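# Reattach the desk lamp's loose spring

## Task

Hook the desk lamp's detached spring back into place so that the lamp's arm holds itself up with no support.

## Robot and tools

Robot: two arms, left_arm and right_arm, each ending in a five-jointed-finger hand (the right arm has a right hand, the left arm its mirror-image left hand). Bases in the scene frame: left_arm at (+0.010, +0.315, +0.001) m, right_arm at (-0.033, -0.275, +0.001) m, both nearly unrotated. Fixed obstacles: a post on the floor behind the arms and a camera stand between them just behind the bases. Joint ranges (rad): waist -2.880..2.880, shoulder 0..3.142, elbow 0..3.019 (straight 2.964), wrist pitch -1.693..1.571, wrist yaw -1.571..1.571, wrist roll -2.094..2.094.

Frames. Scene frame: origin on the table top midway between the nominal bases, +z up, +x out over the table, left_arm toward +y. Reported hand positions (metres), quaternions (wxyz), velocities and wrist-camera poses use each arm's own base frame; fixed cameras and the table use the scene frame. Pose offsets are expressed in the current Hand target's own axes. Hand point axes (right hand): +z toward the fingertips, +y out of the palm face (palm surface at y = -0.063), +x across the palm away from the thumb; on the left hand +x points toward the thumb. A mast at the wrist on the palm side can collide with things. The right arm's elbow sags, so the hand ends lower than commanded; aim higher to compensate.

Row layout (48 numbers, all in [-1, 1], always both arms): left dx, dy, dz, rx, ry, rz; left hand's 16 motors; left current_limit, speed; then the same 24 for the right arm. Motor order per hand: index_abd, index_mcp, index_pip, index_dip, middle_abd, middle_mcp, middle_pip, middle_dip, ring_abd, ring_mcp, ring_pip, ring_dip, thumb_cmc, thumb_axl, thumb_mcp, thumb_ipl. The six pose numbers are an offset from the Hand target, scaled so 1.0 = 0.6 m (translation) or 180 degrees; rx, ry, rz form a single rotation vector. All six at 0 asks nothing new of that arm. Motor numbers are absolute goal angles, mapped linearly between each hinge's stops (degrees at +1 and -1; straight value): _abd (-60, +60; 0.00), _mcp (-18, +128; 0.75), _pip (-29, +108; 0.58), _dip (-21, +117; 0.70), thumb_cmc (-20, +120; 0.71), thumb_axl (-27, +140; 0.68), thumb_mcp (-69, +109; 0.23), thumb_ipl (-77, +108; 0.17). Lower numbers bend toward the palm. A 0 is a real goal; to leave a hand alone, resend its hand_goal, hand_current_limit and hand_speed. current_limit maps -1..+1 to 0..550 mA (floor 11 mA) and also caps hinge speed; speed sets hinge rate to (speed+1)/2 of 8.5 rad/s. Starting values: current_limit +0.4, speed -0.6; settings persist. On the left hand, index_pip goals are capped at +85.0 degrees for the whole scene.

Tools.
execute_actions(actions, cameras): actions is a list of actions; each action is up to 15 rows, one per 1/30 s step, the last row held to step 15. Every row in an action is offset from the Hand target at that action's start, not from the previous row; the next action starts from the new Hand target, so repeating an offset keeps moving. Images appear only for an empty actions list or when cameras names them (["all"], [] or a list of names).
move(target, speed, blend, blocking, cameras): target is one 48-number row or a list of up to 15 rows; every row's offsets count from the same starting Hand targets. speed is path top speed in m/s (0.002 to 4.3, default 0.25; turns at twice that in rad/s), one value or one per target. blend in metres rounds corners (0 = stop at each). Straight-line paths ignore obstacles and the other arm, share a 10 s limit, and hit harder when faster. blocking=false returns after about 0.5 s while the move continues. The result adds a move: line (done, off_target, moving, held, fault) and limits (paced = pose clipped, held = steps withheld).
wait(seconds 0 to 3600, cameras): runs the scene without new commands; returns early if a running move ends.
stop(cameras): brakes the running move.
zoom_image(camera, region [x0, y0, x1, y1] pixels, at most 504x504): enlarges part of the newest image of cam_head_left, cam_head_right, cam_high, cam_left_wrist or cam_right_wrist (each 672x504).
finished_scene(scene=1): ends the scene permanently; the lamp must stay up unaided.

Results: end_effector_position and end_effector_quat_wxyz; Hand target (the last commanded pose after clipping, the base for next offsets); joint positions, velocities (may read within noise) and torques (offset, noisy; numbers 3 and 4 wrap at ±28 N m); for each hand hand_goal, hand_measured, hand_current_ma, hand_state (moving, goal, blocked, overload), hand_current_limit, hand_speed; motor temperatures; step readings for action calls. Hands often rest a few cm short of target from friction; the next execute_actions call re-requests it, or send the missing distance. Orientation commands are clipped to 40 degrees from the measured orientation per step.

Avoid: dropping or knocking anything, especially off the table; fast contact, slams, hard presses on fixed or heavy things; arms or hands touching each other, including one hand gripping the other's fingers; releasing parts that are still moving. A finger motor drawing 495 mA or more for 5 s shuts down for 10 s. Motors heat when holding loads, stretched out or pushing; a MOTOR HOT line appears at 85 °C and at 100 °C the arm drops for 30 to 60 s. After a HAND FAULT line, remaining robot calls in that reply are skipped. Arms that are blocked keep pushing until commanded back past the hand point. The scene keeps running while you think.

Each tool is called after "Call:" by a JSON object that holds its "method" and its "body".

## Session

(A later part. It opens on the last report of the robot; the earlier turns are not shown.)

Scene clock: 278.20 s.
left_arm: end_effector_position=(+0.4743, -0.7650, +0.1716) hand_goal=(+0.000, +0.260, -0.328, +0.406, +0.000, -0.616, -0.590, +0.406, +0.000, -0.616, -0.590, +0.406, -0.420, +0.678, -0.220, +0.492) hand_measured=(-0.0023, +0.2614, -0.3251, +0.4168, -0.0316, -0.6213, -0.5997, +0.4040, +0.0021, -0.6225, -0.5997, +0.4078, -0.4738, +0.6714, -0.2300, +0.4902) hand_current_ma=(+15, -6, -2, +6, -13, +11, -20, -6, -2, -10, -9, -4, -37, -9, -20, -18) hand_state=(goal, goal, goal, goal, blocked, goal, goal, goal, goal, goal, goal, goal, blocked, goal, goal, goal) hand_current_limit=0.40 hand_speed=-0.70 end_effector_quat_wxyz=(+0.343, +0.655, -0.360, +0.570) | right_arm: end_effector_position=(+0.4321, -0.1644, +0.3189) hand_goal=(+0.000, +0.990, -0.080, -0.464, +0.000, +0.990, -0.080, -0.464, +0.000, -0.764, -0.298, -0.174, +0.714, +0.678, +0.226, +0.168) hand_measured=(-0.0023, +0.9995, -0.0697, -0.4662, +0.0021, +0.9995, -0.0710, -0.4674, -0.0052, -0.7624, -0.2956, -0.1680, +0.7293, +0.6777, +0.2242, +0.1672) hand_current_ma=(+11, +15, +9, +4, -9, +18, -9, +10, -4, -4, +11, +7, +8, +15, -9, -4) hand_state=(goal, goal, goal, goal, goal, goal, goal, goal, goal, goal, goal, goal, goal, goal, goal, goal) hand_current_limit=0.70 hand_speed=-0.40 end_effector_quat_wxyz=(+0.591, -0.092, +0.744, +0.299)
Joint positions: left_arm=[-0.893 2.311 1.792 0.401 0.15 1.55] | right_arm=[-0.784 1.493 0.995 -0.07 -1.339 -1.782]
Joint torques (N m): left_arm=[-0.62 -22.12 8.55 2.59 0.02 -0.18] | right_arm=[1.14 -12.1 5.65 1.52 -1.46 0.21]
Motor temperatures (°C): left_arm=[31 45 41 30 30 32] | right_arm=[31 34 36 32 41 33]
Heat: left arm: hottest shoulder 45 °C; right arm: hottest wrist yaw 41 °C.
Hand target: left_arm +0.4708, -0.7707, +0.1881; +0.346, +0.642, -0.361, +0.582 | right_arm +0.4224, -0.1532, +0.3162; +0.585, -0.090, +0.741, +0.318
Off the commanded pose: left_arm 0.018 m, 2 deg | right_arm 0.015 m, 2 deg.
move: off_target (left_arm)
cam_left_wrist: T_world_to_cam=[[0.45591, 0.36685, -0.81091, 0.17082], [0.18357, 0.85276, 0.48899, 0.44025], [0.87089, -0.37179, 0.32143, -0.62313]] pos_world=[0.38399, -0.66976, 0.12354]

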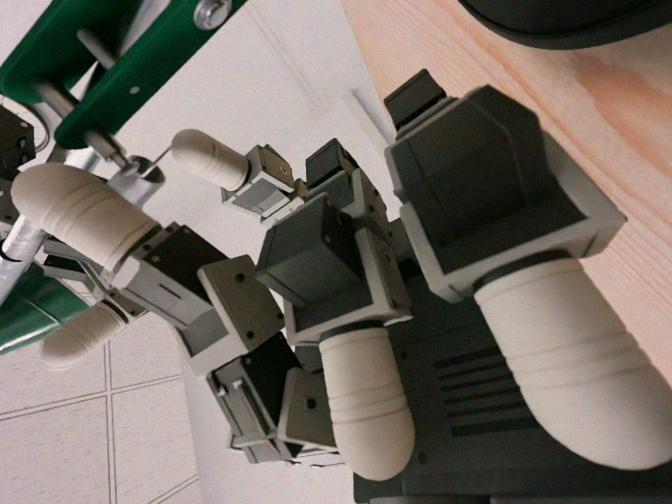

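Call:
{"method": "move", "body": {"target": [[0.03, 0.0026, -0.0097, 0, 0, 0, 0, 0.26, -0.328, 0.406, 0, -0.616, -0.591, 0.406, 0, -0.616, -0.591, 0.406, -0.42, 0.678, -0.22, 0.492, 0.4, -0.7, 0, 0, 0, 0, 0, 0, 0, 0.99, -0.08, -0.464, 0, 0.99, -0.08, -0.464, 0, -0.765, -0.299, -0.174, 0.714, 0.678, 0.226, 0.168, 0.7, -0.4], [0.03, 0, 0, 0, 0, 0, 0, 0.26, -0.328, 0.406, 0, -0.616, -0.591, 0.406, 0, -0.616, -0.591, 0.406, -0.42, 0.678, -0.22, 0.492, 0.4, -0.7, 0, 0, 0, 0, 0, 0, 0, 0.99, -0.08, -0.464, 0, 0.99, -0.08, -0.464, 0, -0.765, -0.299, -0.174, 0.714, 0.678, 0.226, 0.168, 0.7, -0.4]], "speed": 0.05, "cameras": ["cam_left_wrist"]}}

Call:
{"method": "zoom_image", "body": {"camera": "cam_left_wrist", "region": [60, 60, 260, 210]}}

Scene clock: 280.10 s.
left_arm: end_effector_position=(+0.4736, -0.7641, +0.1889) hand_goal=(+0.000, +0.260, -0.328, +0.406, +0.000, -0.616, -0.590, +0.406, +0.000, -0.616, -0.590, +0.406, -0.420, +0.678, -0.220, +0.492) hand_measured=(-0.0037, +0.2614, -0.3251, +0.4168, -0.0316, -0.6201, -0.5997, +0.4040, +0.0021, -0.6225, -0.5984, +0.4078, -0.4738, +0.6714, -0.2300, +0.4892) hand_current_ma=(+16, -10, -6, +9, -2, -1, -17, +1, +3, +5, -5, -6, -37, -1, -18, +5) hand_state=(goal, goal, goal, goal, blocked, goal, goal, goal, goal, goal, goal, goal, blocked, goal, goal, goal) hand_current_limit=0.40 hand_speed=-0.70 end_effector_quat_wxyz=(+0.344, +0.652, -0.359, +0.573) | right_arm: end_effector_position=(+0.4321, -0.1644, +0.3189) hand_goal=(+0.000, +0.990, -0.080, -0.464, +0.000, +0.990, -0.080, -0.464, +0.000, -0.764, -0.298, -0.174, +0.714, +0.678, +0.226, +0.168) hand_measured=(-0.0023, +0.9995, -0.0697, -0.4662, +0.0021, +1.0000, -0.0710, -0.4674, -0.0052, -0.7612, -0.2968, -0.1668, +0.7293, +0.6767, +0.2232, +0.1672) hand_current_ma=(+9, +16, +2, +4, -5, +30, +4, +7, -5, -9, +12, -8, +15, +8, -5, -8) hand_state=(goal, goal, goal, goal, goal, goal, goal, goal, goal, goal, goal, goal, goal, goal, goal, goal) hand_current_limit=0.70 hand_speed=-0.40 end_effector_quat_wxyz=(+0.591, -0.092, +0.744, +0.299)
Joint positions: left_arm=[-0.893 2.287 1.792 0.387 0.15 1.55] | right_arm=[-0.784 1.493 0.995 -0.07 -1.339 -1.782]
Joint torques (N m): left_arm=[-0.67 -21.83 9.76 1.8 0.04 -0.18] | right_arm=[1.14 -12.1 5.64 1.52 -1.47 0.21]
Heat: left arm: hottest shoulder 45 °C; right arm: hottest wrist yaw 41 °C.
Hand target: left_arm +0.4719, -0.7718, +0.2060; +0.346, +0.642, -0.361, +0.582 | right_arm +0.4224, -0.1532, +0.3162; +0.585, -0.090, +0.741, +0.318
Off the commanded pose: left_arm 0.019 m, 2 deg | right_arm 0.015 m, 2 deg.
move: off_target (left_arm)
cam_left_wrist: T_world_to_cam=[[0.46075, 0.36078, -0.8109, 0.17788], [0.18073, 0.85637, 0.4837, 0.43636], [0.86894, -0.36941, 0.32937, -0.62641]] pos_world=[0.38349, -0.66927, 0.1395]

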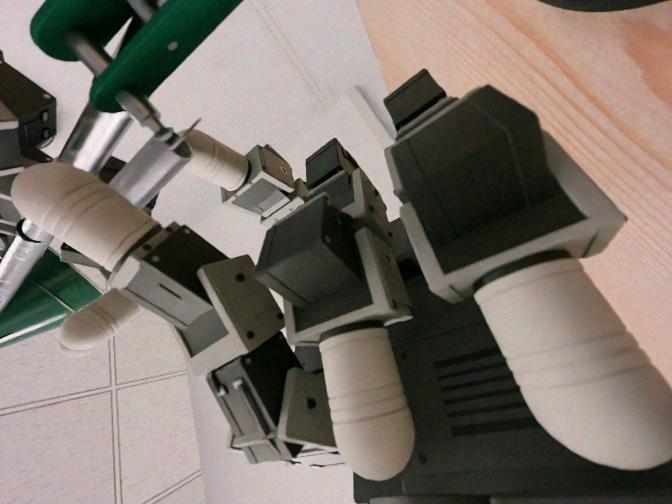

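Scaled by 2.520 from the camera's image (finer frame: 960x720).

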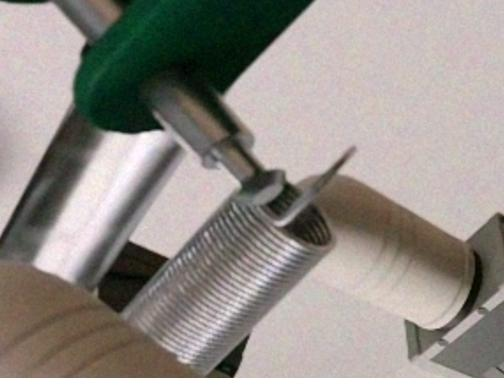

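Call:
{"method": "move", "body": {"target": [0.0, 0.0027, 0.0119, 0, 0, 0, 0, 0.26, -0.328, 0.406, 0, -0.616, -0.591, 0.406, 0, -0.616, -0.591, 0.406, -0.42, 0.678, -0.22, 0.492, 0.4, -0.7, 0, 0, 0, 0, 0, 0, 0, 0.99, -0.08, -0.464, 0, 0.99, -0.08, -0.464, 0, -0.765, -0.299, -0.174, 0.714, 0.678, 0.226, 0.168, 0.7, -0.4], "speed": 0.05, "cameras": ["cam_left_wrist"]}}

Call:
{"method": "zoom_image", "body": {"camera": "cam_left_wrist", "region": [60, 60, 260, 210]}}

Scene clock: 281.40 s.
left_arm: end_effector_position=(+0.4732, -0.7646, +0.1861) hand_goal=(+0.000, +0.260, -0.328, +0.406, +0.000, -0.616, -0.590, +0.406, +0.000, -0.616, -0.590, +0.406, -0.420, +0.678, -0.220, +0.492) hand_measured=(-0.0023, +0.2614, -0.3251, +0.4168, -0.0316, -0.6213, -0.5984, +0.4040, +0.0021, -0.6225, -0.5997, +0.4078, -0.4738, +0.6704, -0.2300, +0.4892) hand_current_ma=(+24, -5, -4, +4, -4, +1, -10, -10, -9, -11, -7, -3, -35, -14, -11, -4) hand_state=(goal, goal, goal, goal, blocked, goal, goal, goal, goal, goal, goal, goal, blocked, goal, goal, goal) hand_current_limit=0.40 hand_speed=-0.70 end_effector_quat_wxyz=(+0.342, +0.655, -0.360, +0.569) | right_arm: end_effector_position=(+0.4321, -0.1644, +0.3189) hand_goal=(+0.000, +0.990, -0.080, -0.464, +0.000, +0.990, -0.080, -0.464, +0.000, -0.764, -0.298, -0.174, +0.714, +0.678, +0.226, +0.168) hand_measured=(-0.0023, +0.9995, -0.0697, -0.4662, +0.0021, +1.0000, -0.0723, -0.4662, -0.0052, -0.7612, -0.2968, -0.1680, +0.7280, +0.6777, +0.2242, +0.1681) hand_current_ma=(+10, +1, +16, -15, -4, +21, -1, +15, +4, -11, +12, +7, +17, +15, +6, -4) hand_state=(goal, goal, goal, goal, goal, goal, goal, goal, goal, goal, goal, goal, goal, goal, goal, goal) hand_current_limit=0.70 hand_speed=-0.40 end_effector_quat_wxyz=(+0.591, -0.092, +0.744, +0.299)
Joint positions: left_arm=[-0.894 2.287 1.792 0.375 0.148 1.55] | right_arm=[-0.784 1.493 0.995 -0.07 -1.339 -1.782]
Joint torques (N m): left_arm=[-0.56 -20.54 11.54 1.52 0.02 -0.19] | right_arm=[1.2 -12.22 5.68 1.51 -1.47 0.21]
Heat: left arm: hottest shoulder 44 °C; right arm: hottest wrist yaw 41 °C.
Hand target: left_arm +0.4741, -0.7787, +0.2054; +0.346, +0.642, -0.361, +0.582 | right_arm +0.4224, -0.1532, +0.3162; +0.585, -0.090, +0.741, +0.318
Off the commanded pose: left_arm 0.024 m, 2 deg | right_arm 0.015 m, 2 deg.
move: off_target (left_arm)
cam_left_wrist: T_world_to_cam=[[0.45452, 0.36893, -0.81074, 0.18517], [0.18275, 0.85221, 0.49025, 0.43268], [0.87179, -0.37099, 0.31993, -0.62621]] pos_world=[0.38268, -0.66937, 0.13834]

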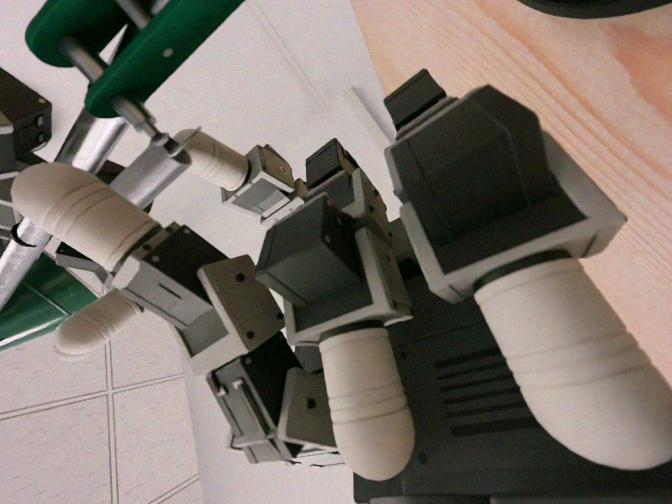

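Scaled by 2.520 from the camera's image (finer frame: 960x720).

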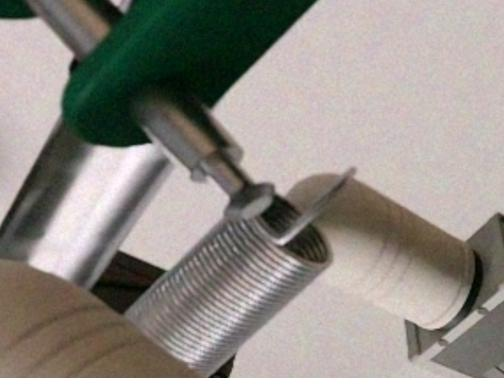

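Call:
{"method": "move", "body": {"target": [0, 0, 0, 0, 0, 0, 0, 0.15, -0.35, 0.406, 0, -0.616, -0.591, 0.406, 0, -0.616, -0.591, 0.406, -0.42, 0.678, -0.42, 0.47, 0.4, -0.7, 0, 0, 0, 0, 0, 0, 0, 0.99, -0.08, -0.464, 0, 0.99, -0.08, -0.464, 0, -0.765, -0.299, -0.174, 0.714, 0.678, 0.226, 0.168, 0.7, -0.4], "speed": 0.06, "cameras": ["cam_left_wrist", "cam_high"]}}

Call:
{"method": "zoom_image", "body": {"camera": "cam_left_wrist", "region": [60, 60, 260, 210]}}

Call:
{"method": "zoom_image", "body": {"camera": "cam_high", "region": [130, 215, 200, 275]}}

Scene clock: 282.57 s.
left_arm: end_effector_position=(+0.4727, -0.7649, +0.1860) hand_goal=(+0.000, +0.150, -0.350, +0.406, +0.000, -0.616, -0.590, +0.406, +0.000, -0.616, -0.590, +0.406, -0.420, +0.678, -0.420, +0.470) hand_measured=(-0.0023, +0.1951, -0.3302, +0.4168, -0.0316, -0.6201, -0.5984, +0.4040, +0.0021, -0.6213, -0.5997, +0.4078, -0.4713, +0.6704, -0.3250, +0.4892) hand_current_ma=(+8, +13, -3, +6, +5, +7, -3, -11, +0, -5, -9, +1, -44, -24, +96, +30) hand_state=(goal, blocked, goal, goal, blocked, goal, goal, goal, goal, goal, goal, goal, blocked, goal, blocked, goal) hand_current_limit=0.40 hand_speed=-0.70 end_effector_quat_wxyz=(+0.342, +0.655, -0.360, +0.569) | right_arm: end_effector_position=(+0.4321, -0.1644, +0.3189) hand_goal=(+0.000, +0.990, -0.080, -0.464, +0.000, +0.990, -0.080, -0.464, +0.000, -0.764, -0.298, -0.174, +0.714, +0.678, +0.226, +0.168) hand_measured=(-0.0023, +1.0000, -0.0684, -0.4662, +0.0021, +1.0000, -0.0723, -0.4662, -0.0052, -0.7600, -0.2968, -0.1680, +0.7280, +0.6767, +0.2242, +0.1672) hand_current_ma=(+6, +15, +4, -17, -3, +14, -6, +17, +1, -3, +8, +11, +9, +10, +6, -13) hand_state=(goal, goal, goal, goal, goal, goal, goal, goal, goal, goal, goal, goal, goal, goal, goal, goal) hand_current_limit=0.70 hand_speed=-0.40 end_effector_quat_wxyz=(+0.591, -0.092, +0.744, +0.298)
Joint positions: left_arm=[-0.895 2.287 1.792 0.375 0.147 1.55] | right_arm=[-0.784 1.493 0.995 -0.07 -1.339 -1.782]
Joint torques (N m): left_arm=[-0.73 -20.54 11.58 1.66 0.03 -0.2] | right_arm=[1.2 -12.22 5.68 1.51 -1.47 0.21]
Heat: left arm: hottest shoulder 44 °C; right arm: hottest wrist yaw 41 °C.
Hand target: left_arm +0.4740, -0.7788, +0.2053; +0.346, +0.642, -0.361, +0.582 | right_arm +0.4224, -0.1532, +0.3161; +0.585, -0.090, +0.741, +0.318
Off the commanded pose: left_arm 0.024 m, 2 deg | right_arm 0.015 m, 2 deg.
move: done
cam_left_wrist: T_world_to_cam=[[0.45449, 0.36919, -0.81064, 0.18564], [0.18286, 0.85201, 0.49055, 0.43294], [0.87178, -0.37119, 0.31972, -0.62599]] pos_world=[0.38218, -0.66977, 0.13825]
Images, in order (width x height): cam_high 672x504, cam_left_wrist 672x504.

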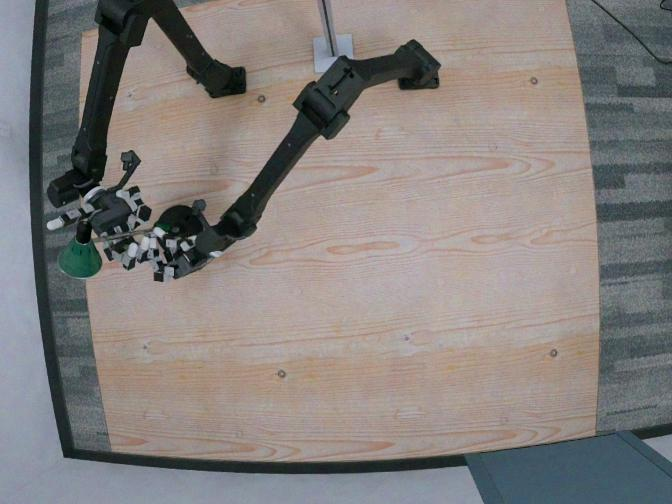

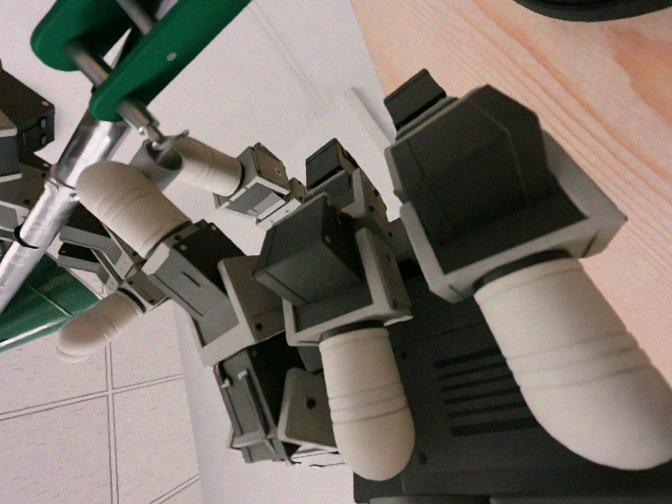

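Scaled by 2.520 from the camera's image (finer frame: 960x720).

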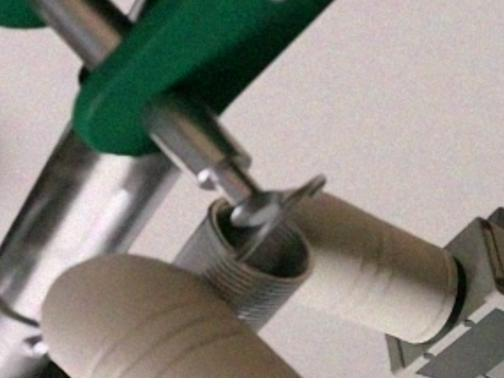

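Scaled by 7.200 from the camera's image (finer frame: 960x720).

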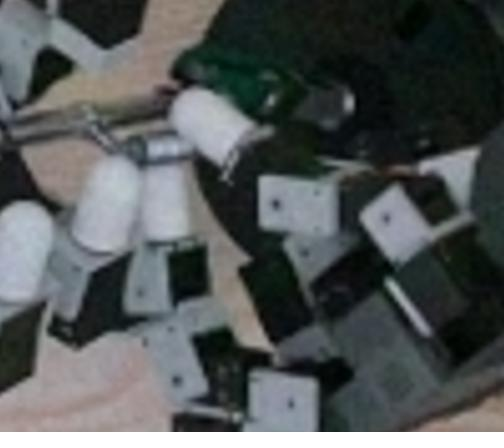

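Call:
{"method": "move", "body": {"target": [0, 0, 0, 0, 0, 0, 0, -0.26, -0.60, 0.25, 0, -0.616, -0.591, 0.406, 0, -0.616, -0.591, 0.406, -0.42, 0.678, -0.75, 0.14, 0.75, -0.7, 0, 0, 0, 0, 0, 0, 0, 0.99, -0.08, -0.464, 0, 0.99, -0.08, -0.464, 0, -0.765, -0.299, -0.174, 0.714, 0.678, 0.226, 0.168, 0.7, -0.4], "speed": 0.06, "cameras": ["cam_left_wrist", "cam_high"]}}

Call:
{"method": "zoom_image", "body": {"camera": "cam_left_wrist", "region": [60, 60, 260, 210]}}

Call:
{"method": "zoom_image", "body": {"camera": "cam_high", "region": [130, 215, 200, 275]}}

Scene clock: 284.33 s.
left_arm: end_effector_position=(+0.4727, -0.7649, +0.1860) hand_goal=(+0.000, -0.260, -0.600, +0.250, +0.000, -0.616, -0.590, +0.406, +0.000, -0.616, -0.590, +0.406, -0.420, +0.678, -0.750, +0.140) hand_measured=(-0.0110, +0.1999, -0.3315, +0.3480, -0.0316, -0.6213, -0.5997, +0.4040, +0.0021, -0.6225, -0.5997, +0.4078, -0.4638, +0.6704, -0.3231, +0.4863) hand_current_ma=(+13, +466, +292, +74, -6, +8, -12, -8, -1, -3, -2, -7, -30, -9, +473, +473) hand_state=(goal, blocked, blocked, blocked, blocked, goal, goal, goal, goal, goal, goal, goal, blocked, goal, blocked, moving) hand_current_limit=0.75 hand_speed=-0.70 end_effector_quat_wxyz=(+0.342, +0.655, -0.360, +0.569) | right_arm: end_effector_position=(+0.4321, -0.1644, +0.3189) hand_goal=(+0.000, +0.990, -0.080, -0.464, +0.000, +0.990, -0.080, -0.464, +0.000, -0.764, -0.298, -0.174, +0.714, +0.678, +0.226, +0.168) hand_measured=(-0.0023, +1.0000, -0.0697, -0.4662, +0.0021, +1.0000, -0.0710, -0.4649, -0.0052, -0.7612, -0.2956, -0.1680, +0.7293, +0.6777, +0.2242, +0.1681) hand_current_ma=(+12, +23, -3, -4, +8, +14, -3, -3, -1, -17, +23, +5, +14, +2, +17, -25) hand_state=(goal, goal, goal, goal, goal, goal, goal, goal, goal, goal, goal, goal, goal, goal, goal, goal) hand_current_limit=0.70 hand_speed=-0.40 end_effector_quat_wxyz=(+0.591, -0.092, +0.744, +0.298)
Joint positions: left_arm=[-0.895 2.287 1.792 0.375 0.147 1.55] | right_arm=[-0.784 1.493 0.995 -0.07 -1.339 -1.782]
Joint torques (N m): left_arm=[-0.03 -20.54 11.52 1.68 0.03 -0.18] | right_arm=[1.08 -12.04 5.63 1.52 -1.48 0.21]
Heat: left arm: hottest shoulder 44 °C; right arm: hottest wrist yaw 41 °C.
Hand target: left_arm +0.4743, -0.7787, +0.2053; +0.346, +0.642, -0.361, +0.582 | right_arm +0.4224, -0.1532, +0.3161; +0.585, -0.090, +0.741, +0.318
Off the commanded pose: left_arm 0.024 m, 2 deg | right_arm 0.015 m, 2 deg.
move: done
cam_left_wrist: T_world_to_cam=[[0.45449, 0.36919, -0.81064, 0.18564], [0.18286, 0.85201, 0.49055, 0.43294], [0.87178, -0.37119, 0.31972, -0.62599]] pos_world=[0.38218, -0.66977, 0.13825]
Images, in order (width x height): cam_high 672x504, cam_left_wrist 672x504.

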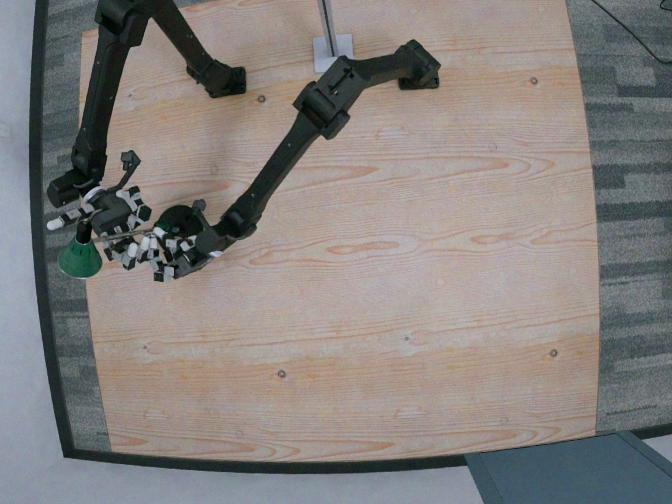

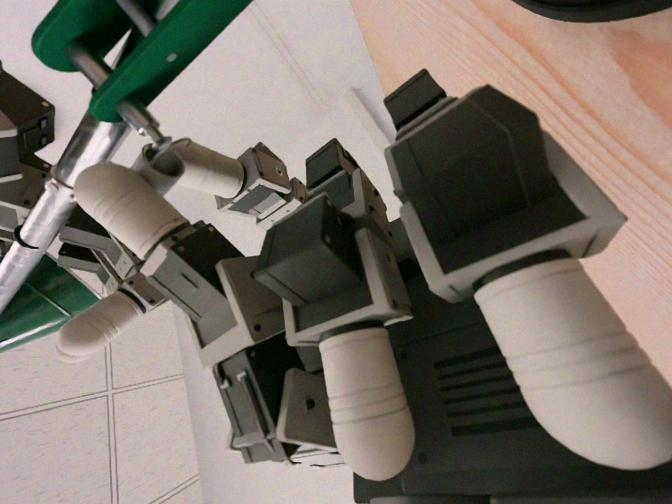

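Scaled by 2.520 from the camera's image (finer frame: 960x720).

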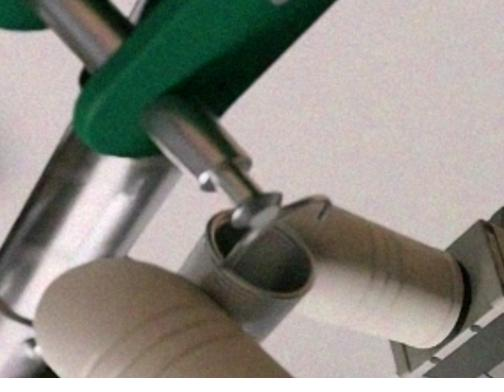

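Scaled by 7.200 from the camera's image (finer frame: 960x720).

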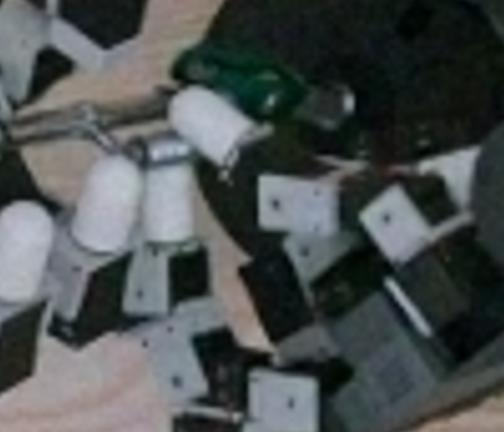

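Call:
{"method": "move", "body": {"target": [-0.05, 0, 0, 0, 0, 0, 0, -0.26, -0.60, 0.25, 0, -0.616, -0.591, 0.406, 0, -0.616, -0.591, 0.406, -0.42, 0.678, -0.75, 0.14, 0.75, -0.7, 0, 0, 0, 0, 0, 0, 0, 0.99, -0.08, -0.464, 0, 0.99, -0.08, -0.464, 0, -0.765, -0.299, -0.174, 0.714, 0.678, 0.226, 0.168, 0.7, -0.4], "speed": 0.06, "cameras": ["cam_left_wrist"]}}

Call:
{"method": "zoom_image", "body": {"camera": "cam_left_wrist", "region": [60, 60, 260, 210]}}

Scene clock: 285.80 s.
left_arm: end_effector_position=(+0.4723, -0.7660, +0.1834) hand_goal=(+0.000, -0.260, -0.600, +0.250, +0.000, -0.616, -0.590, +0.406, +0.000, -0.616, -0.590, +0.406, -0.420, +0.678, -0.750, +0.140) hand_measured=(-0.0052, +0.1999, -0.3315, +0.3480, -0.0316, -0.6213, -0.5984, +0.4040, +0.0021, -0.6213, -0.5984, +0.4078, -0.4336, +0.6714, -0.3231, +0.4806) hand_current_ma=(+2, +460, +284, +88, -5, +2, -10, -9, -12, +4, -12, -11, -16, +1, +474, +476) hand_state=(goal, blocked, blocked, blocked, blocked, goal, goal, goal, goal, goal, goal, goal, goal, goal, blocked, blocked) hand_current_limit=0.75 hand_speed=-0.70 end_effector_quat_wxyz=(+0.345, +0.648, -0.358, +0.576) | right_arm: end_effector_position=(+0.4325, -0.1648, +0.3187) hand_goal=(+0.000, +0.990, -0.080, -0.464, +0.000, +0.990, -0.080, -0.464, +0.000, -0.764, -0.298, -0.174, +0.714, +0.678, +0.226, +0.168) hand_measured=(-0.0037, +0.9995, -0.0684, -0.4649, +0.0021, +0.9995, -0.0710, -0.4674, -0.0052, -0.7612, -0.2956, -0.1680, +0.7293, +0.6767, +0.2242, +0.1681) hand_current_ma=(+5, +20, +11, -11, +2, +31, +1, -9, -2, -19, +2, +2, +30, +4, +2, -8) hand_state=(goal, goal, goal, goal, goal, goal, goal, goal, goal, goal, goal, goal, goal, goal, goal, goal) hand_current_limit=0.70 hand_speed=-0.40 end_effector_quat_wxyz=(+0.591, -0.091, +0.744, +0.297)
Joint positions: left_arm=[-0.896 2.299 1.792 0.409 0.147 1.55] | right_arm=[-0.784 1.493 0.995 -0.069 -1.336 -1.782]
Joint torques (N m): left_arm=[-0.73 -18.67 10.09 2.65 0 -0.19] | right_arm=[1.14 -12.16 5.67 1.47 -1.58 0.21]
Heat: left arm: hottest shoulder 44 °C; right arm: hottest wrist yaw 41 °C.
Hand target: left_arm +0.4723, -0.7769, +0.1754; +0.346, +0.642, -0.361, +0.582 | right_arm +0.4224, -0.1531, +0.3162; +0.585, -0.090, +0.741, +0.318
Off the commanded pose: left_arm 0.013 m, 1 deg | right_arm 0.016 m, 3 deg.
move: off_target (left_arm)
cam_left_wrist: T_world_to_cam=[[0.46589, 0.35487, -0.81056, 0.16769], [0.17729, 0.86004, 0.47843, 0.44623], [0.8669, -0.3666, 0.33777, -0.62271]] pos_world=[0.3826, -0.67157, 0.13276]

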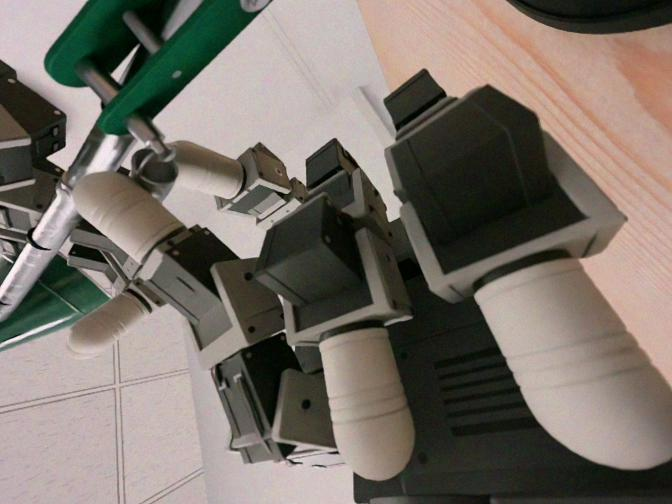

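Scaled by 2.520 from the camera's image (finer frame: 960x720).

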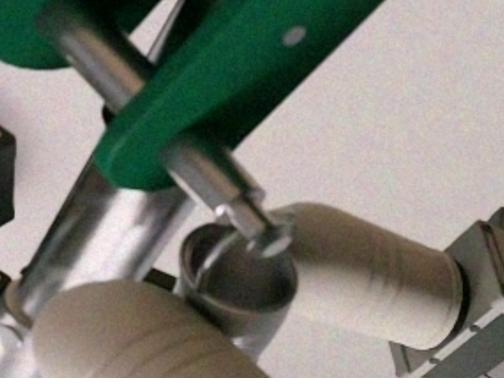

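Call:
{"method": "zoom_image", "body": {"camera": "cam_left_wrist", "region": [110, 110, 210, 185]}}

Scaled by 5.040 from the camera's image (finer frame: 960x720).

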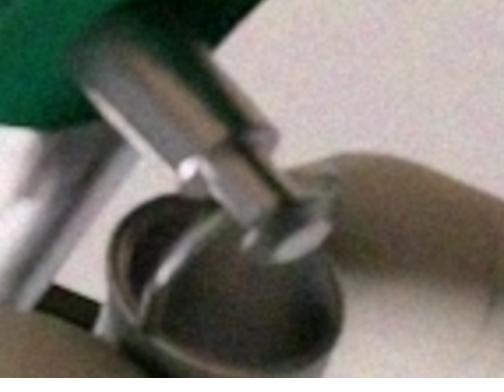

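Call:
{"method": "move", "body": {"target": [0, 0, 0, 0, 0, 0, 0.0, -0.26, -0.60, 0.25, 0, -0.616, -0.591, 0.406, 0, -0.616, -0.591, 0.406, -0.65, 0.678, -0.75, 0.14, 0.75, -0.7, 0, 0, 0, 0, 0, 0, 0, 0.99, -0.08, -0.464, 0, 0.99, -0.08, -0.464, 0, -0.765, -0.299, -0.174, 0.714, 0.678, 0.226, 0.168, 0.7, -0.4], "speed": 0.06, "cameras": ["cam_left_wrist"]}}

Call:
{"method": "zoom_image", "body": {"camera": "cam_left_wrist", "region": [60, 60, 260, 210]}}

Scene clock: 290.00 s.
left_arm: end_effector_position=(+0.4725, -0.7660, +0.1848) hand_goal=(+0.000, -0.260, -0.600, +0.250, +0.000, -0.616, -0.590, +0.406, +0.000, -0.616, -0.590, +0.406, -0.650, +0.678, -0.750, +0.140) hand_measured=(-0.0110, +0.2023, -0.3302, +0.3480, -0.0316, -0.6213, -0.5984, +0.4040, +0.0021, -0.6213, -0.5997, +0.4078, -0.4989, +0.7114, -0.3221, +0.4816) hand_current_ma=(+6, +470, +287, +92, -5, -7, -12, -17, -2, +10, -9, -2, +149, +18, +475, +484) hand_state=(goal, blocked, blocked, blocked, blocked, goal, goal, goal, goal, goal, goal, goal, blocked, blocked, blocked, blocked) hand_current_limit=0.75 hand_speed=-0.70 end_effector_quat_wxyz=(+0.347, +0.648, -0.356, +0.577) | right_arm: end_effector_position=(+0.4325, -0.1648, +0.3186) hand_goal=(+0.000, +0.990, -0.080, -0.464, +0.000, +0.990, -0.080, -0.464, +0.000, -0.764, -0.298, -0.174, +0.714, +0.678, +0.226, +0.168) hand_measured=(-0.0023, +1.0000, -0.0697, -0.4649, +0.0036, +0.9995, -0.0710, -0.4662, -0.0066, -0.7612, -0.2968, -0.1668, +0.7280, +0.6777, +0.2252, +0.1672) hand_current_ma=(+7, +3, +6, +10, -5, +22, -13, +9, -7, -8, +18, -10, +17, +2, +7, -7) hand_state=(goal, goal, goal, goal, goal, goal, goal, goal, goal, goal, goal, goal, goal, goal, goal, goal) hand_current_limit=0.70 hand_speed=-0.40 end_effector_quat_wxyz=(+0.591, -0.091, +0.745, +0.297)
Joint positions: left_arm=[-0.896 2.299 1.792 0.414 0.146 1.545] | right_arm=[-0.784 1.493 0.995 -0.069 -1.335 -1.782]
Joint torques (N m): left_arm=[-0.73 -18.78 10.06 2.41 0.01 -0.14] | right_arm=[1.03 -12.4 5.7 1.47 -1.58 0.22]
Heat: left arm: hottest shoulder 44 °C; right arm: hottest wrist yaw 41 °C.
Hand target: left_arm +0.4723, -0.7769, +0.1754; +0.346, +0.642, -0.361, +0.582 | right_arm +0.4224, -0.1532, +0.3161; +0.585, -0.090, +0.741, +0.318
Off the commanded pose: left_arm 0.014 m, 1 deg | right_arm 0.016 m, 3 deg.
move: done
cam_left_wrist: T_world_to_cam=[[0.46473, 0.35054, -0.81311, 0.16647], [0.17706, 0.86296, 0.47323, 0.44877], [0.86757, -0.36389, 0.33898, -0.62175]] pos_world=[0.38259, -0.67188, 0.13375]

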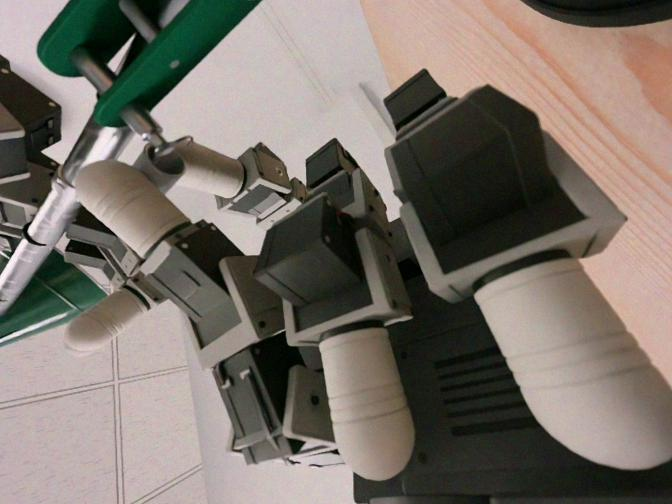

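Scaled by 2.520 from the camera's image (finer frame: 960x720).

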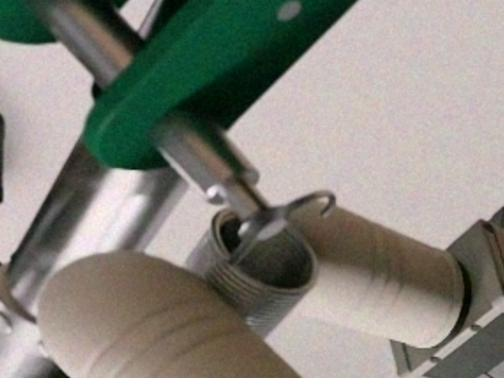

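Call:
{"method": "zoom_image", "body": {"camera": "cam_left_wrist", "region": [20, 120, 220, 270]}}

Call:
{"method": "wait", "body": {"seconds": 0.05, "cameras": ["cam_head_left", "cam_head_right", "cam_high"]}}

Call:
{"method": "zoom_image", "body": {"camera": "cam_head_left", "region": [460, 220, 520, 280]}}

Call:
{"method": "zoom_image", "body": {"camera": "cam_head_right", "region": [480, 220, 540, 280]}}

Call:
{"method": "zoom_image", "body": {"camera": "cam_high", "region": [130, 215, 190, 265]}}

Scaled by 2.520 from the camera's image (finer frame: 960x720).

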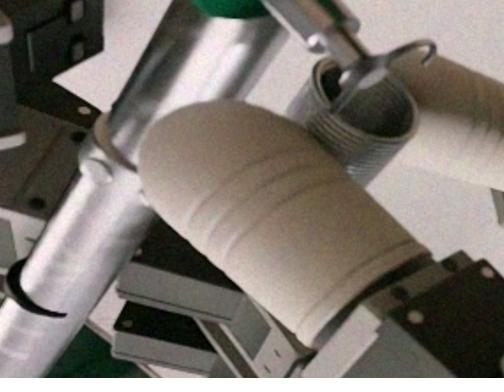

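Scene clock: 291.20 s.
left_arm: end_effector_position=(+0.4725, -0.7660, +0.1849) hand_goal=(+0.000, -0.260, -0.600, +0.250, +0.000, -0.616, -0.590, +0.406, +0.000, -0.616, -0.590, +0.406, -0.650, +0.678, -0.750, +0.140) hand_measured=(-0.0110, +0.2023, -0.3302, +0.3480, -0.0316, -0.6213, -0.5997, +0.4040, +0.0021, -0.6225, -0.5997, +0.4078, -0.4989, +0.7125, -0.3221, +0.4816) hand_current_ma=(-2, +466, +291, +91, -17, -1, -7, -4, -2, -4, -15, -2, +136, +19, +470, +479) hand_state=(goal, blocked, blocked, blocked, blocked, goal, goal, goal, goal, goal, goal, goal, blocked, blocked, blocked, blocked) hand_current_limit=0.75 hand_speed=-0.70 end_effector_quat_wxyz=(+0.347, +0.648, -0.356, +0.577) | right_arm: end_effector_position=(+0.4325, -0.1648, +0.3186) hand_goal=(+0.000, +0.990, -0.080, -0.464, +0.000, +0.990, -0.080, -0.464, +0.000, -0.764, -0.298, -0.174, +0.714, +0.678, +0.226, +0.168) hand_measured=(-0.0037, +1.0000, -0.0684, -0.4649, +0.0021, +0.9995, -0.0723, -0.4662, -0.0052, -0.7612, -0.2968, -0.1680, +0.7280, +0.6777, +0.2242, +0.1672) hand_current_ma=(-1, +6, +4, +12, +3, +12, -10, +2, +4, -10, +12, -3, +11, +3, +0, -1) hand_state=(goal, goal, goal, goal, goal, goal, goal, goal, goal, goal, goal, goal, goal, goal, goal, goal) hand_current_limit=0.70 hand_speed=-0.40 end_effector_quat_wxyz=(+0.591, -0.091, +0.745, +0.297)
Joint positions: left_arm=[-0.896 2.299 1.792 0.414 0.146 1.545] | right_arm=[-0.784 1.493 0.995 -0.069 -1.335 -1.782]
Joint torques (N m): left_arm=[-0.73 -18.84 10.06 2.41 0.02 -0.13] | right_arm=[1.26 -12.1 5.67 1.5 -1.58 0.21]
Heat: left arm: hottest shoulder 44 °C; right arm: hottest wrist yaw 41 °C.
Hand target: left_arm +0.4723, -0.7769, +0.1754; +0.346, +0.642, -0.361, +0.582 | right_arm +0.4224, -0.1532, +0.3161; +0.585, -0.090, +0.741, +0.318
Off the commanded pose: left_arm 0.015 m, 1 deg | right_arm 0.016 m, 3 deg.
wait: 0.07 s; at rest from the start

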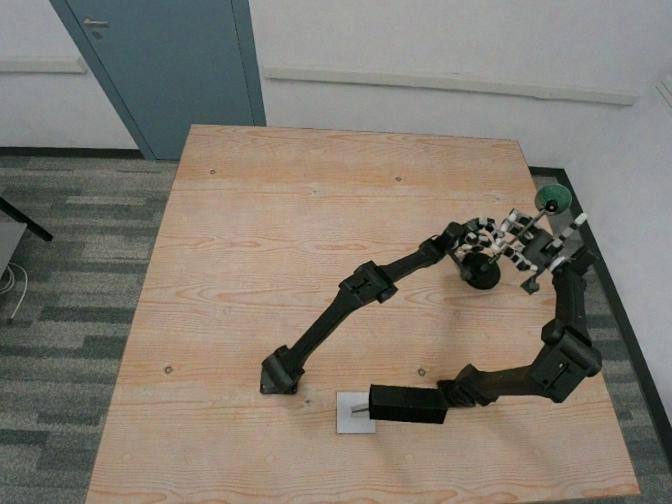

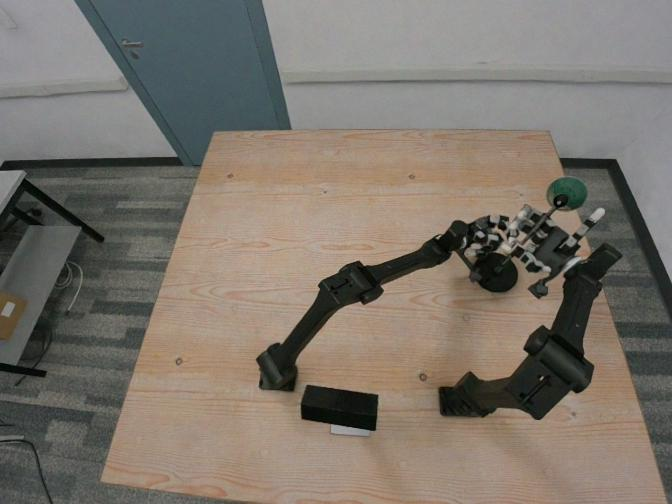

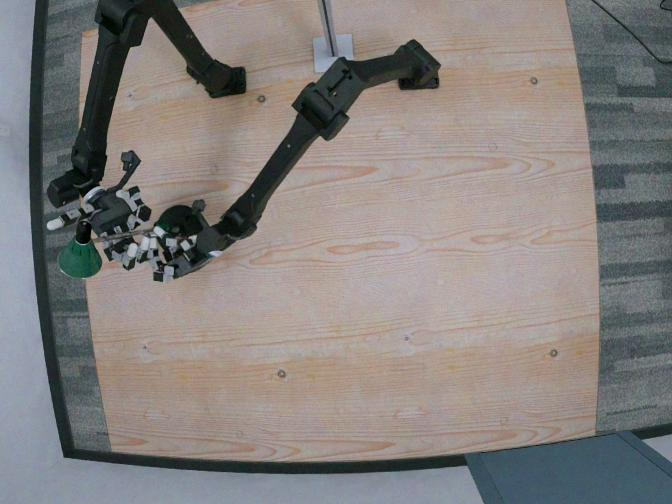

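Scaled by 8.400 from the camera's image (finer frame: 960x720).

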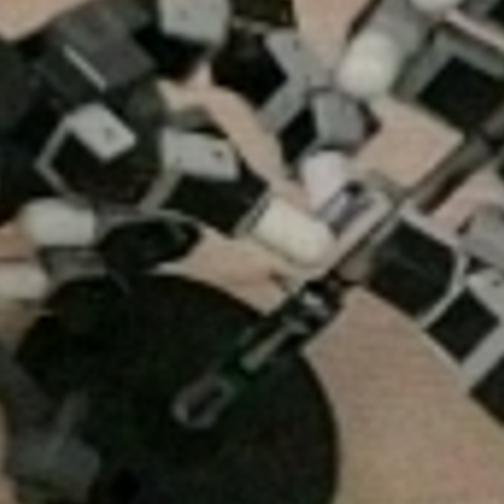

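Scaled by 8.400 from the camera's image (finer frame: 960x720).

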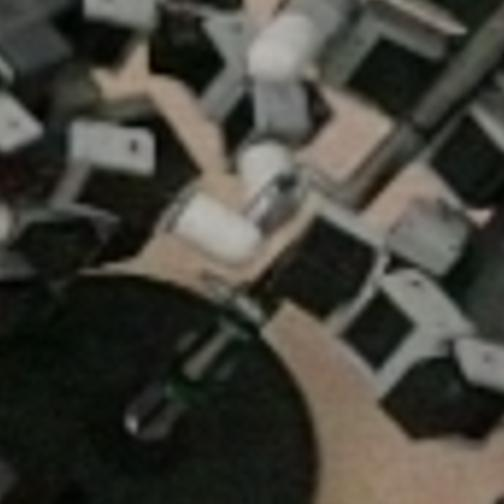

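Scaled by 8.400 from the camera's image (finer frame: 960x720).

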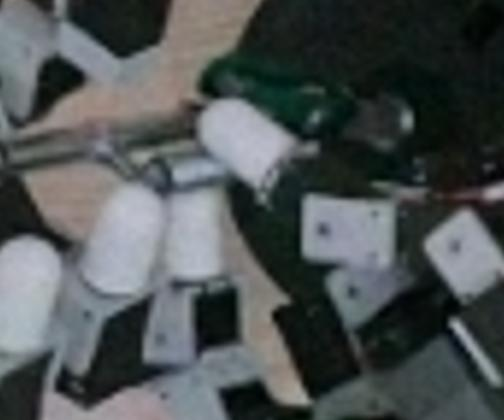

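Call:
{"method": "move", "body": {"target": [0.0292, -0.0129, -0.0035, 0, 0, 0, 0.0, -0.26, -0.60, 0.25, 0, -0.616, -0.591, 0.406, 0, -0.616, -0.591, 0.406, -0.65, 0.678, -0.75, 0.14, 0.75, -0.7, 0, 0, 0, 0, 0, 0, 0, 0.99, -0.08, -0.464, 0, 0.99, -0.08, -0.464, 0, -0.765, -0.299, -0.174, 0.714, 0.678, 0.226, 0.168, 0.7, -0.4], "speed": 0.04, "cameras": ["cam_left_wrist"]}}

Call:
{"method": "zoom_image", "body": {"camera": "cam_left_wrist", "region": [60, 60, 260, 210]}}

Scene clock: 297.77 s.
left_arm: end_effector_position=(+0.4723, -0.7666, +0.1858) hand_goal=(+0.000, -0.260, -0.600, +0.250, +0.000, -0.616, -0.590, +0.406, +0.000, -0.616, -0.590, +0.406, -0.650, +0.678, -0.750, +0.140) hand_measured=(-0.0110, +0.2023, -0.3302, +0.3492, -0.0316, -0.6213, -0.5984, +0.4040, +0.0021, -0.6225, -0.5997, +0.4066, -0.5077, +0.7125, -0.3221, +0.4816) hand_current_ma=(+2, +465, +291, +85, +2, +0, -8, -14, -9, -17, -20, -2, +131, +16, +470, +476) hand_state=(goal, blocked, blocked, blocked, blocked, goal, goal, goal, goal, goal, goal, goal, blocked, blocked, blocked, blocked) hand_current_limit=0.75 hand_speed=-0.70 end_effector_quat_wxyz=(+0.348, +0.648, -0.357, +0.576) | right_arm: end_effector_position=(+0.4325, -0.1648, +0.3186) hand_goal=(+0.000, +0.990, -0.080, -0.464, +0.000, +0.990, -0.080, -0.464, +0.000, -0.764, -0.298, -0.174, +0.714, +0.678, +0.226, +0.168) hand_measured=(-0.0023, +1.0000, -0.0697, -0.4662, +0.0021, +1.0000, -0.0710, -0.4674, -0.0052, -0.7612, -0.2956, -0.1680, +0.7280, +0.6777, +0.2242, +0.1672) hand_current_ma=(+2, +9, +14, -6, -6, +12, -9, +13, -5, +0, +7, +9, -1, -11, -8, -8) hand_state=(goal, goal, goal, goal, goal, goal, goal, goal, goal, goal, goal, goal, goal, goal, goal, goal) hand_current_limit=0.70 hand_speed=-0.40 end_effector_quat_wxyz=(+0.591, -0.091, +0.745, +0.297)
Joint positions: left_arm=[-0.896 2.299 1.796 0.407 0.15 1.545] | right_arm=[-0.784 1.493 0.995 -0.069 -1.335 -1.782]
Joint torques (N m): left_arm=[0.15 -20.31 10.48 1.24 0.29 -0.12] | right_arm=[1.26 -12.1 5.67 1.47 -1.58 0.21]
Heat: left arm: hottest shoulder 44 °C; right arm: hottest wrist yaw 42 °C.
Hand target: left_arm +0.4790, -0.7723, +0.1929; +0.346, +0.642, -0.361, +0.582 | right_arm +0.4224, -0.1532, +0.3161; +0.585, -0.090, +0.741, +0.318
Off the commanded pose: left_arm 0.011 m, 1 deg | right_arm 0.016 m, 3 deg.
move: off_target (left_arm)
cam_left_wrist: T_world_to_cam=[[0.46437, 0.34993, -0.81358, 0.16742], [0.18125, 0.86164, 0.47405, 0.44579], [0.8669, -0.3676, 0.33669, -0.62424]] pos_world=[0.3826, -0.67217, 0.13506]

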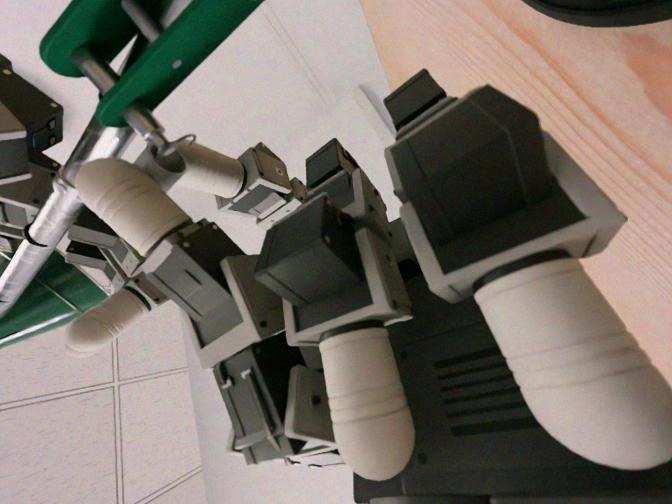

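Scaled by 2.520 from the camera's image (finer frame: 960x720).

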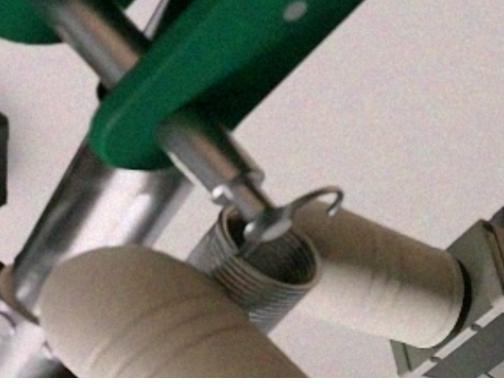

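Call:
{"method": "move", "body": {"target": [0.0, -0.0129, -0.0035, 0, 0, 0, 0.0, -0.26, -0.60, 0.25, 0, -0.616, -0.591, 0.406, 0, -0.616, -0.591, 0.406, -0.65, 0.678, -0.75, 0.14, 0.75, -0.7, 0, 0, 0, 0, 0, 0, 0, 0.99, -0.08, -0.464, 0, 0.99, -0.08, -0.464, 0, -0.765, -0.299, -0.174, 0.714, 0.678, 0.226, 0.168, 0.7, -0.4], "speed": 0.04, "cameras": ["cam_left_wrist"]}}

Call:
{"method": "zoom_image", "body": {"camera": "cam_left_wrist", "region": [60, 60, 260, 210]}}

Scene clock: 298.70 s.
left_arm: end_effector_position=(+0.4749, -0.7639, +0.1859) hand_goal=(+0.000, -0.260, -0.600, +0.250, +0.000, -0.616, -0.590, +0.406, +0.000, -0.616, -0.590, +0.406, -0.650, +0.678, -0.750, +0.140) hand_measured=(-0.0110, +0.2011, -0.3302, +0.3492, -0.0316, -0.6213, -0.5984, +0.4040, +0.0021, -0.6213, -0.5997, +0.4078, -0.5077, +0.7125, -0.3221, +0.4816) hand_current_ma=(+15, +478, +282, +95, -6, +0, -1, -14, -5, +0, -12, +4, +124, +7, +469, +477) hand_state=(goal, blocked, blocked, blocked, blocked, goal, goal, goal, goal, goal, goal, goal, blocked, blocked, blocked, blocked) hand_current_limit=0.75 hand_speed=-0.70 end_effector_quat_wxyz=(+0.350, +0.647, -0.358, +0.575) | right_arm: end_effector_position=(+0.4325, -0.1648, +0.3186) hand_goal=(+0.000, +0.990, -0.080, -0.464, +0.000, +0.990, -0.080, -0.464, +0.000, -0.764, -0.298, -0.174, +0.714, +0.678, +0.226, +0.168) hand_measured=(-0.0023, +0.9995, -0.0684, -0.4662, +0.0036, +1.0000, -0.0723, -0.4674, -0.0052, -0.7612, -0.2968, -0.1680, +0.7280, +0.6767, +0.2242, +0.1681) hand_current_ma=(+4, +30, +13, -1, -11, +15, +0, +9, -15, -9, -2, +8, +16, +24, -11, +3) hand_state=(goal, goal, goal, goal, goal, goal, goal, goal, goal, goal, goal, goal, goal, goal, goal, goal) hand_current_limit=0.70 hand_speed=-0.40 end_effector_quat_wxyz=(+0.591, -0.091, +0.745, +0.297)
Joint positions: left_arm=[-0.89 2.299 1.796 0.407 0.161 1.545] | right_arm=[-0.784 1.493 0.995 -0.069 -1.335 -1.782]
Joint torques (N m): left_arm=[0.62 -20.6 10.28 1.42 0.26 -0.12] | right_arm=[1.2 -12.16 5.67 1.47 -1.58 0.21]
Heat: left arm: hottest shoulder 44 °C; right arm: hottest wrist yaw 42 °C.
Hand target: left_arm +0.4848, -0.7666, +0.1929; +0.346, +0.642, -0.361, +0.582 | right_arm +0.4224, -0.1532, +0.3161; +0.585, -0.090, +0.741, +0.318
Off the commanded pose: left_arm 0.012 m, 1 deg | right_arm 0.016 m, 3 deg.
move: off_target (left_arm)
cam_left_wrist: T_world_to_cam=[[0.46534, 0.34727, -0.81417, 0.16295], [0.18551, 0.86113, 0.47333, 0.44063], [0.86548, -0.37129, 0.33629, -0.62761]] pos_world=[0.38561, -0.66906, 0.13516]

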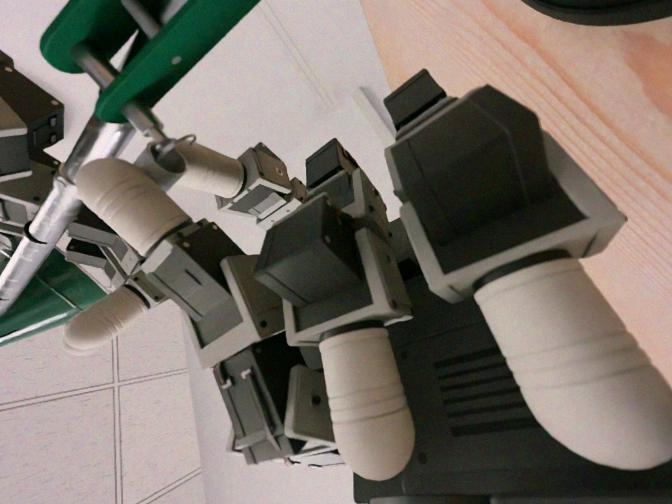

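Scaled by 2.520 from the camera's image (finer frame: 960x720).

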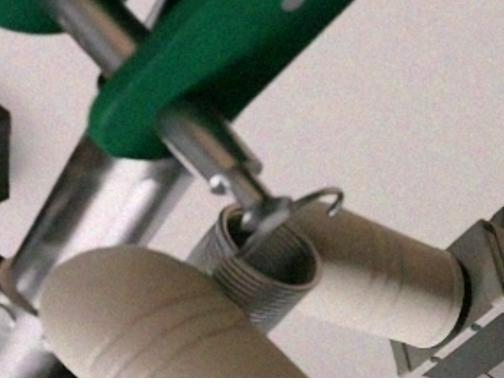

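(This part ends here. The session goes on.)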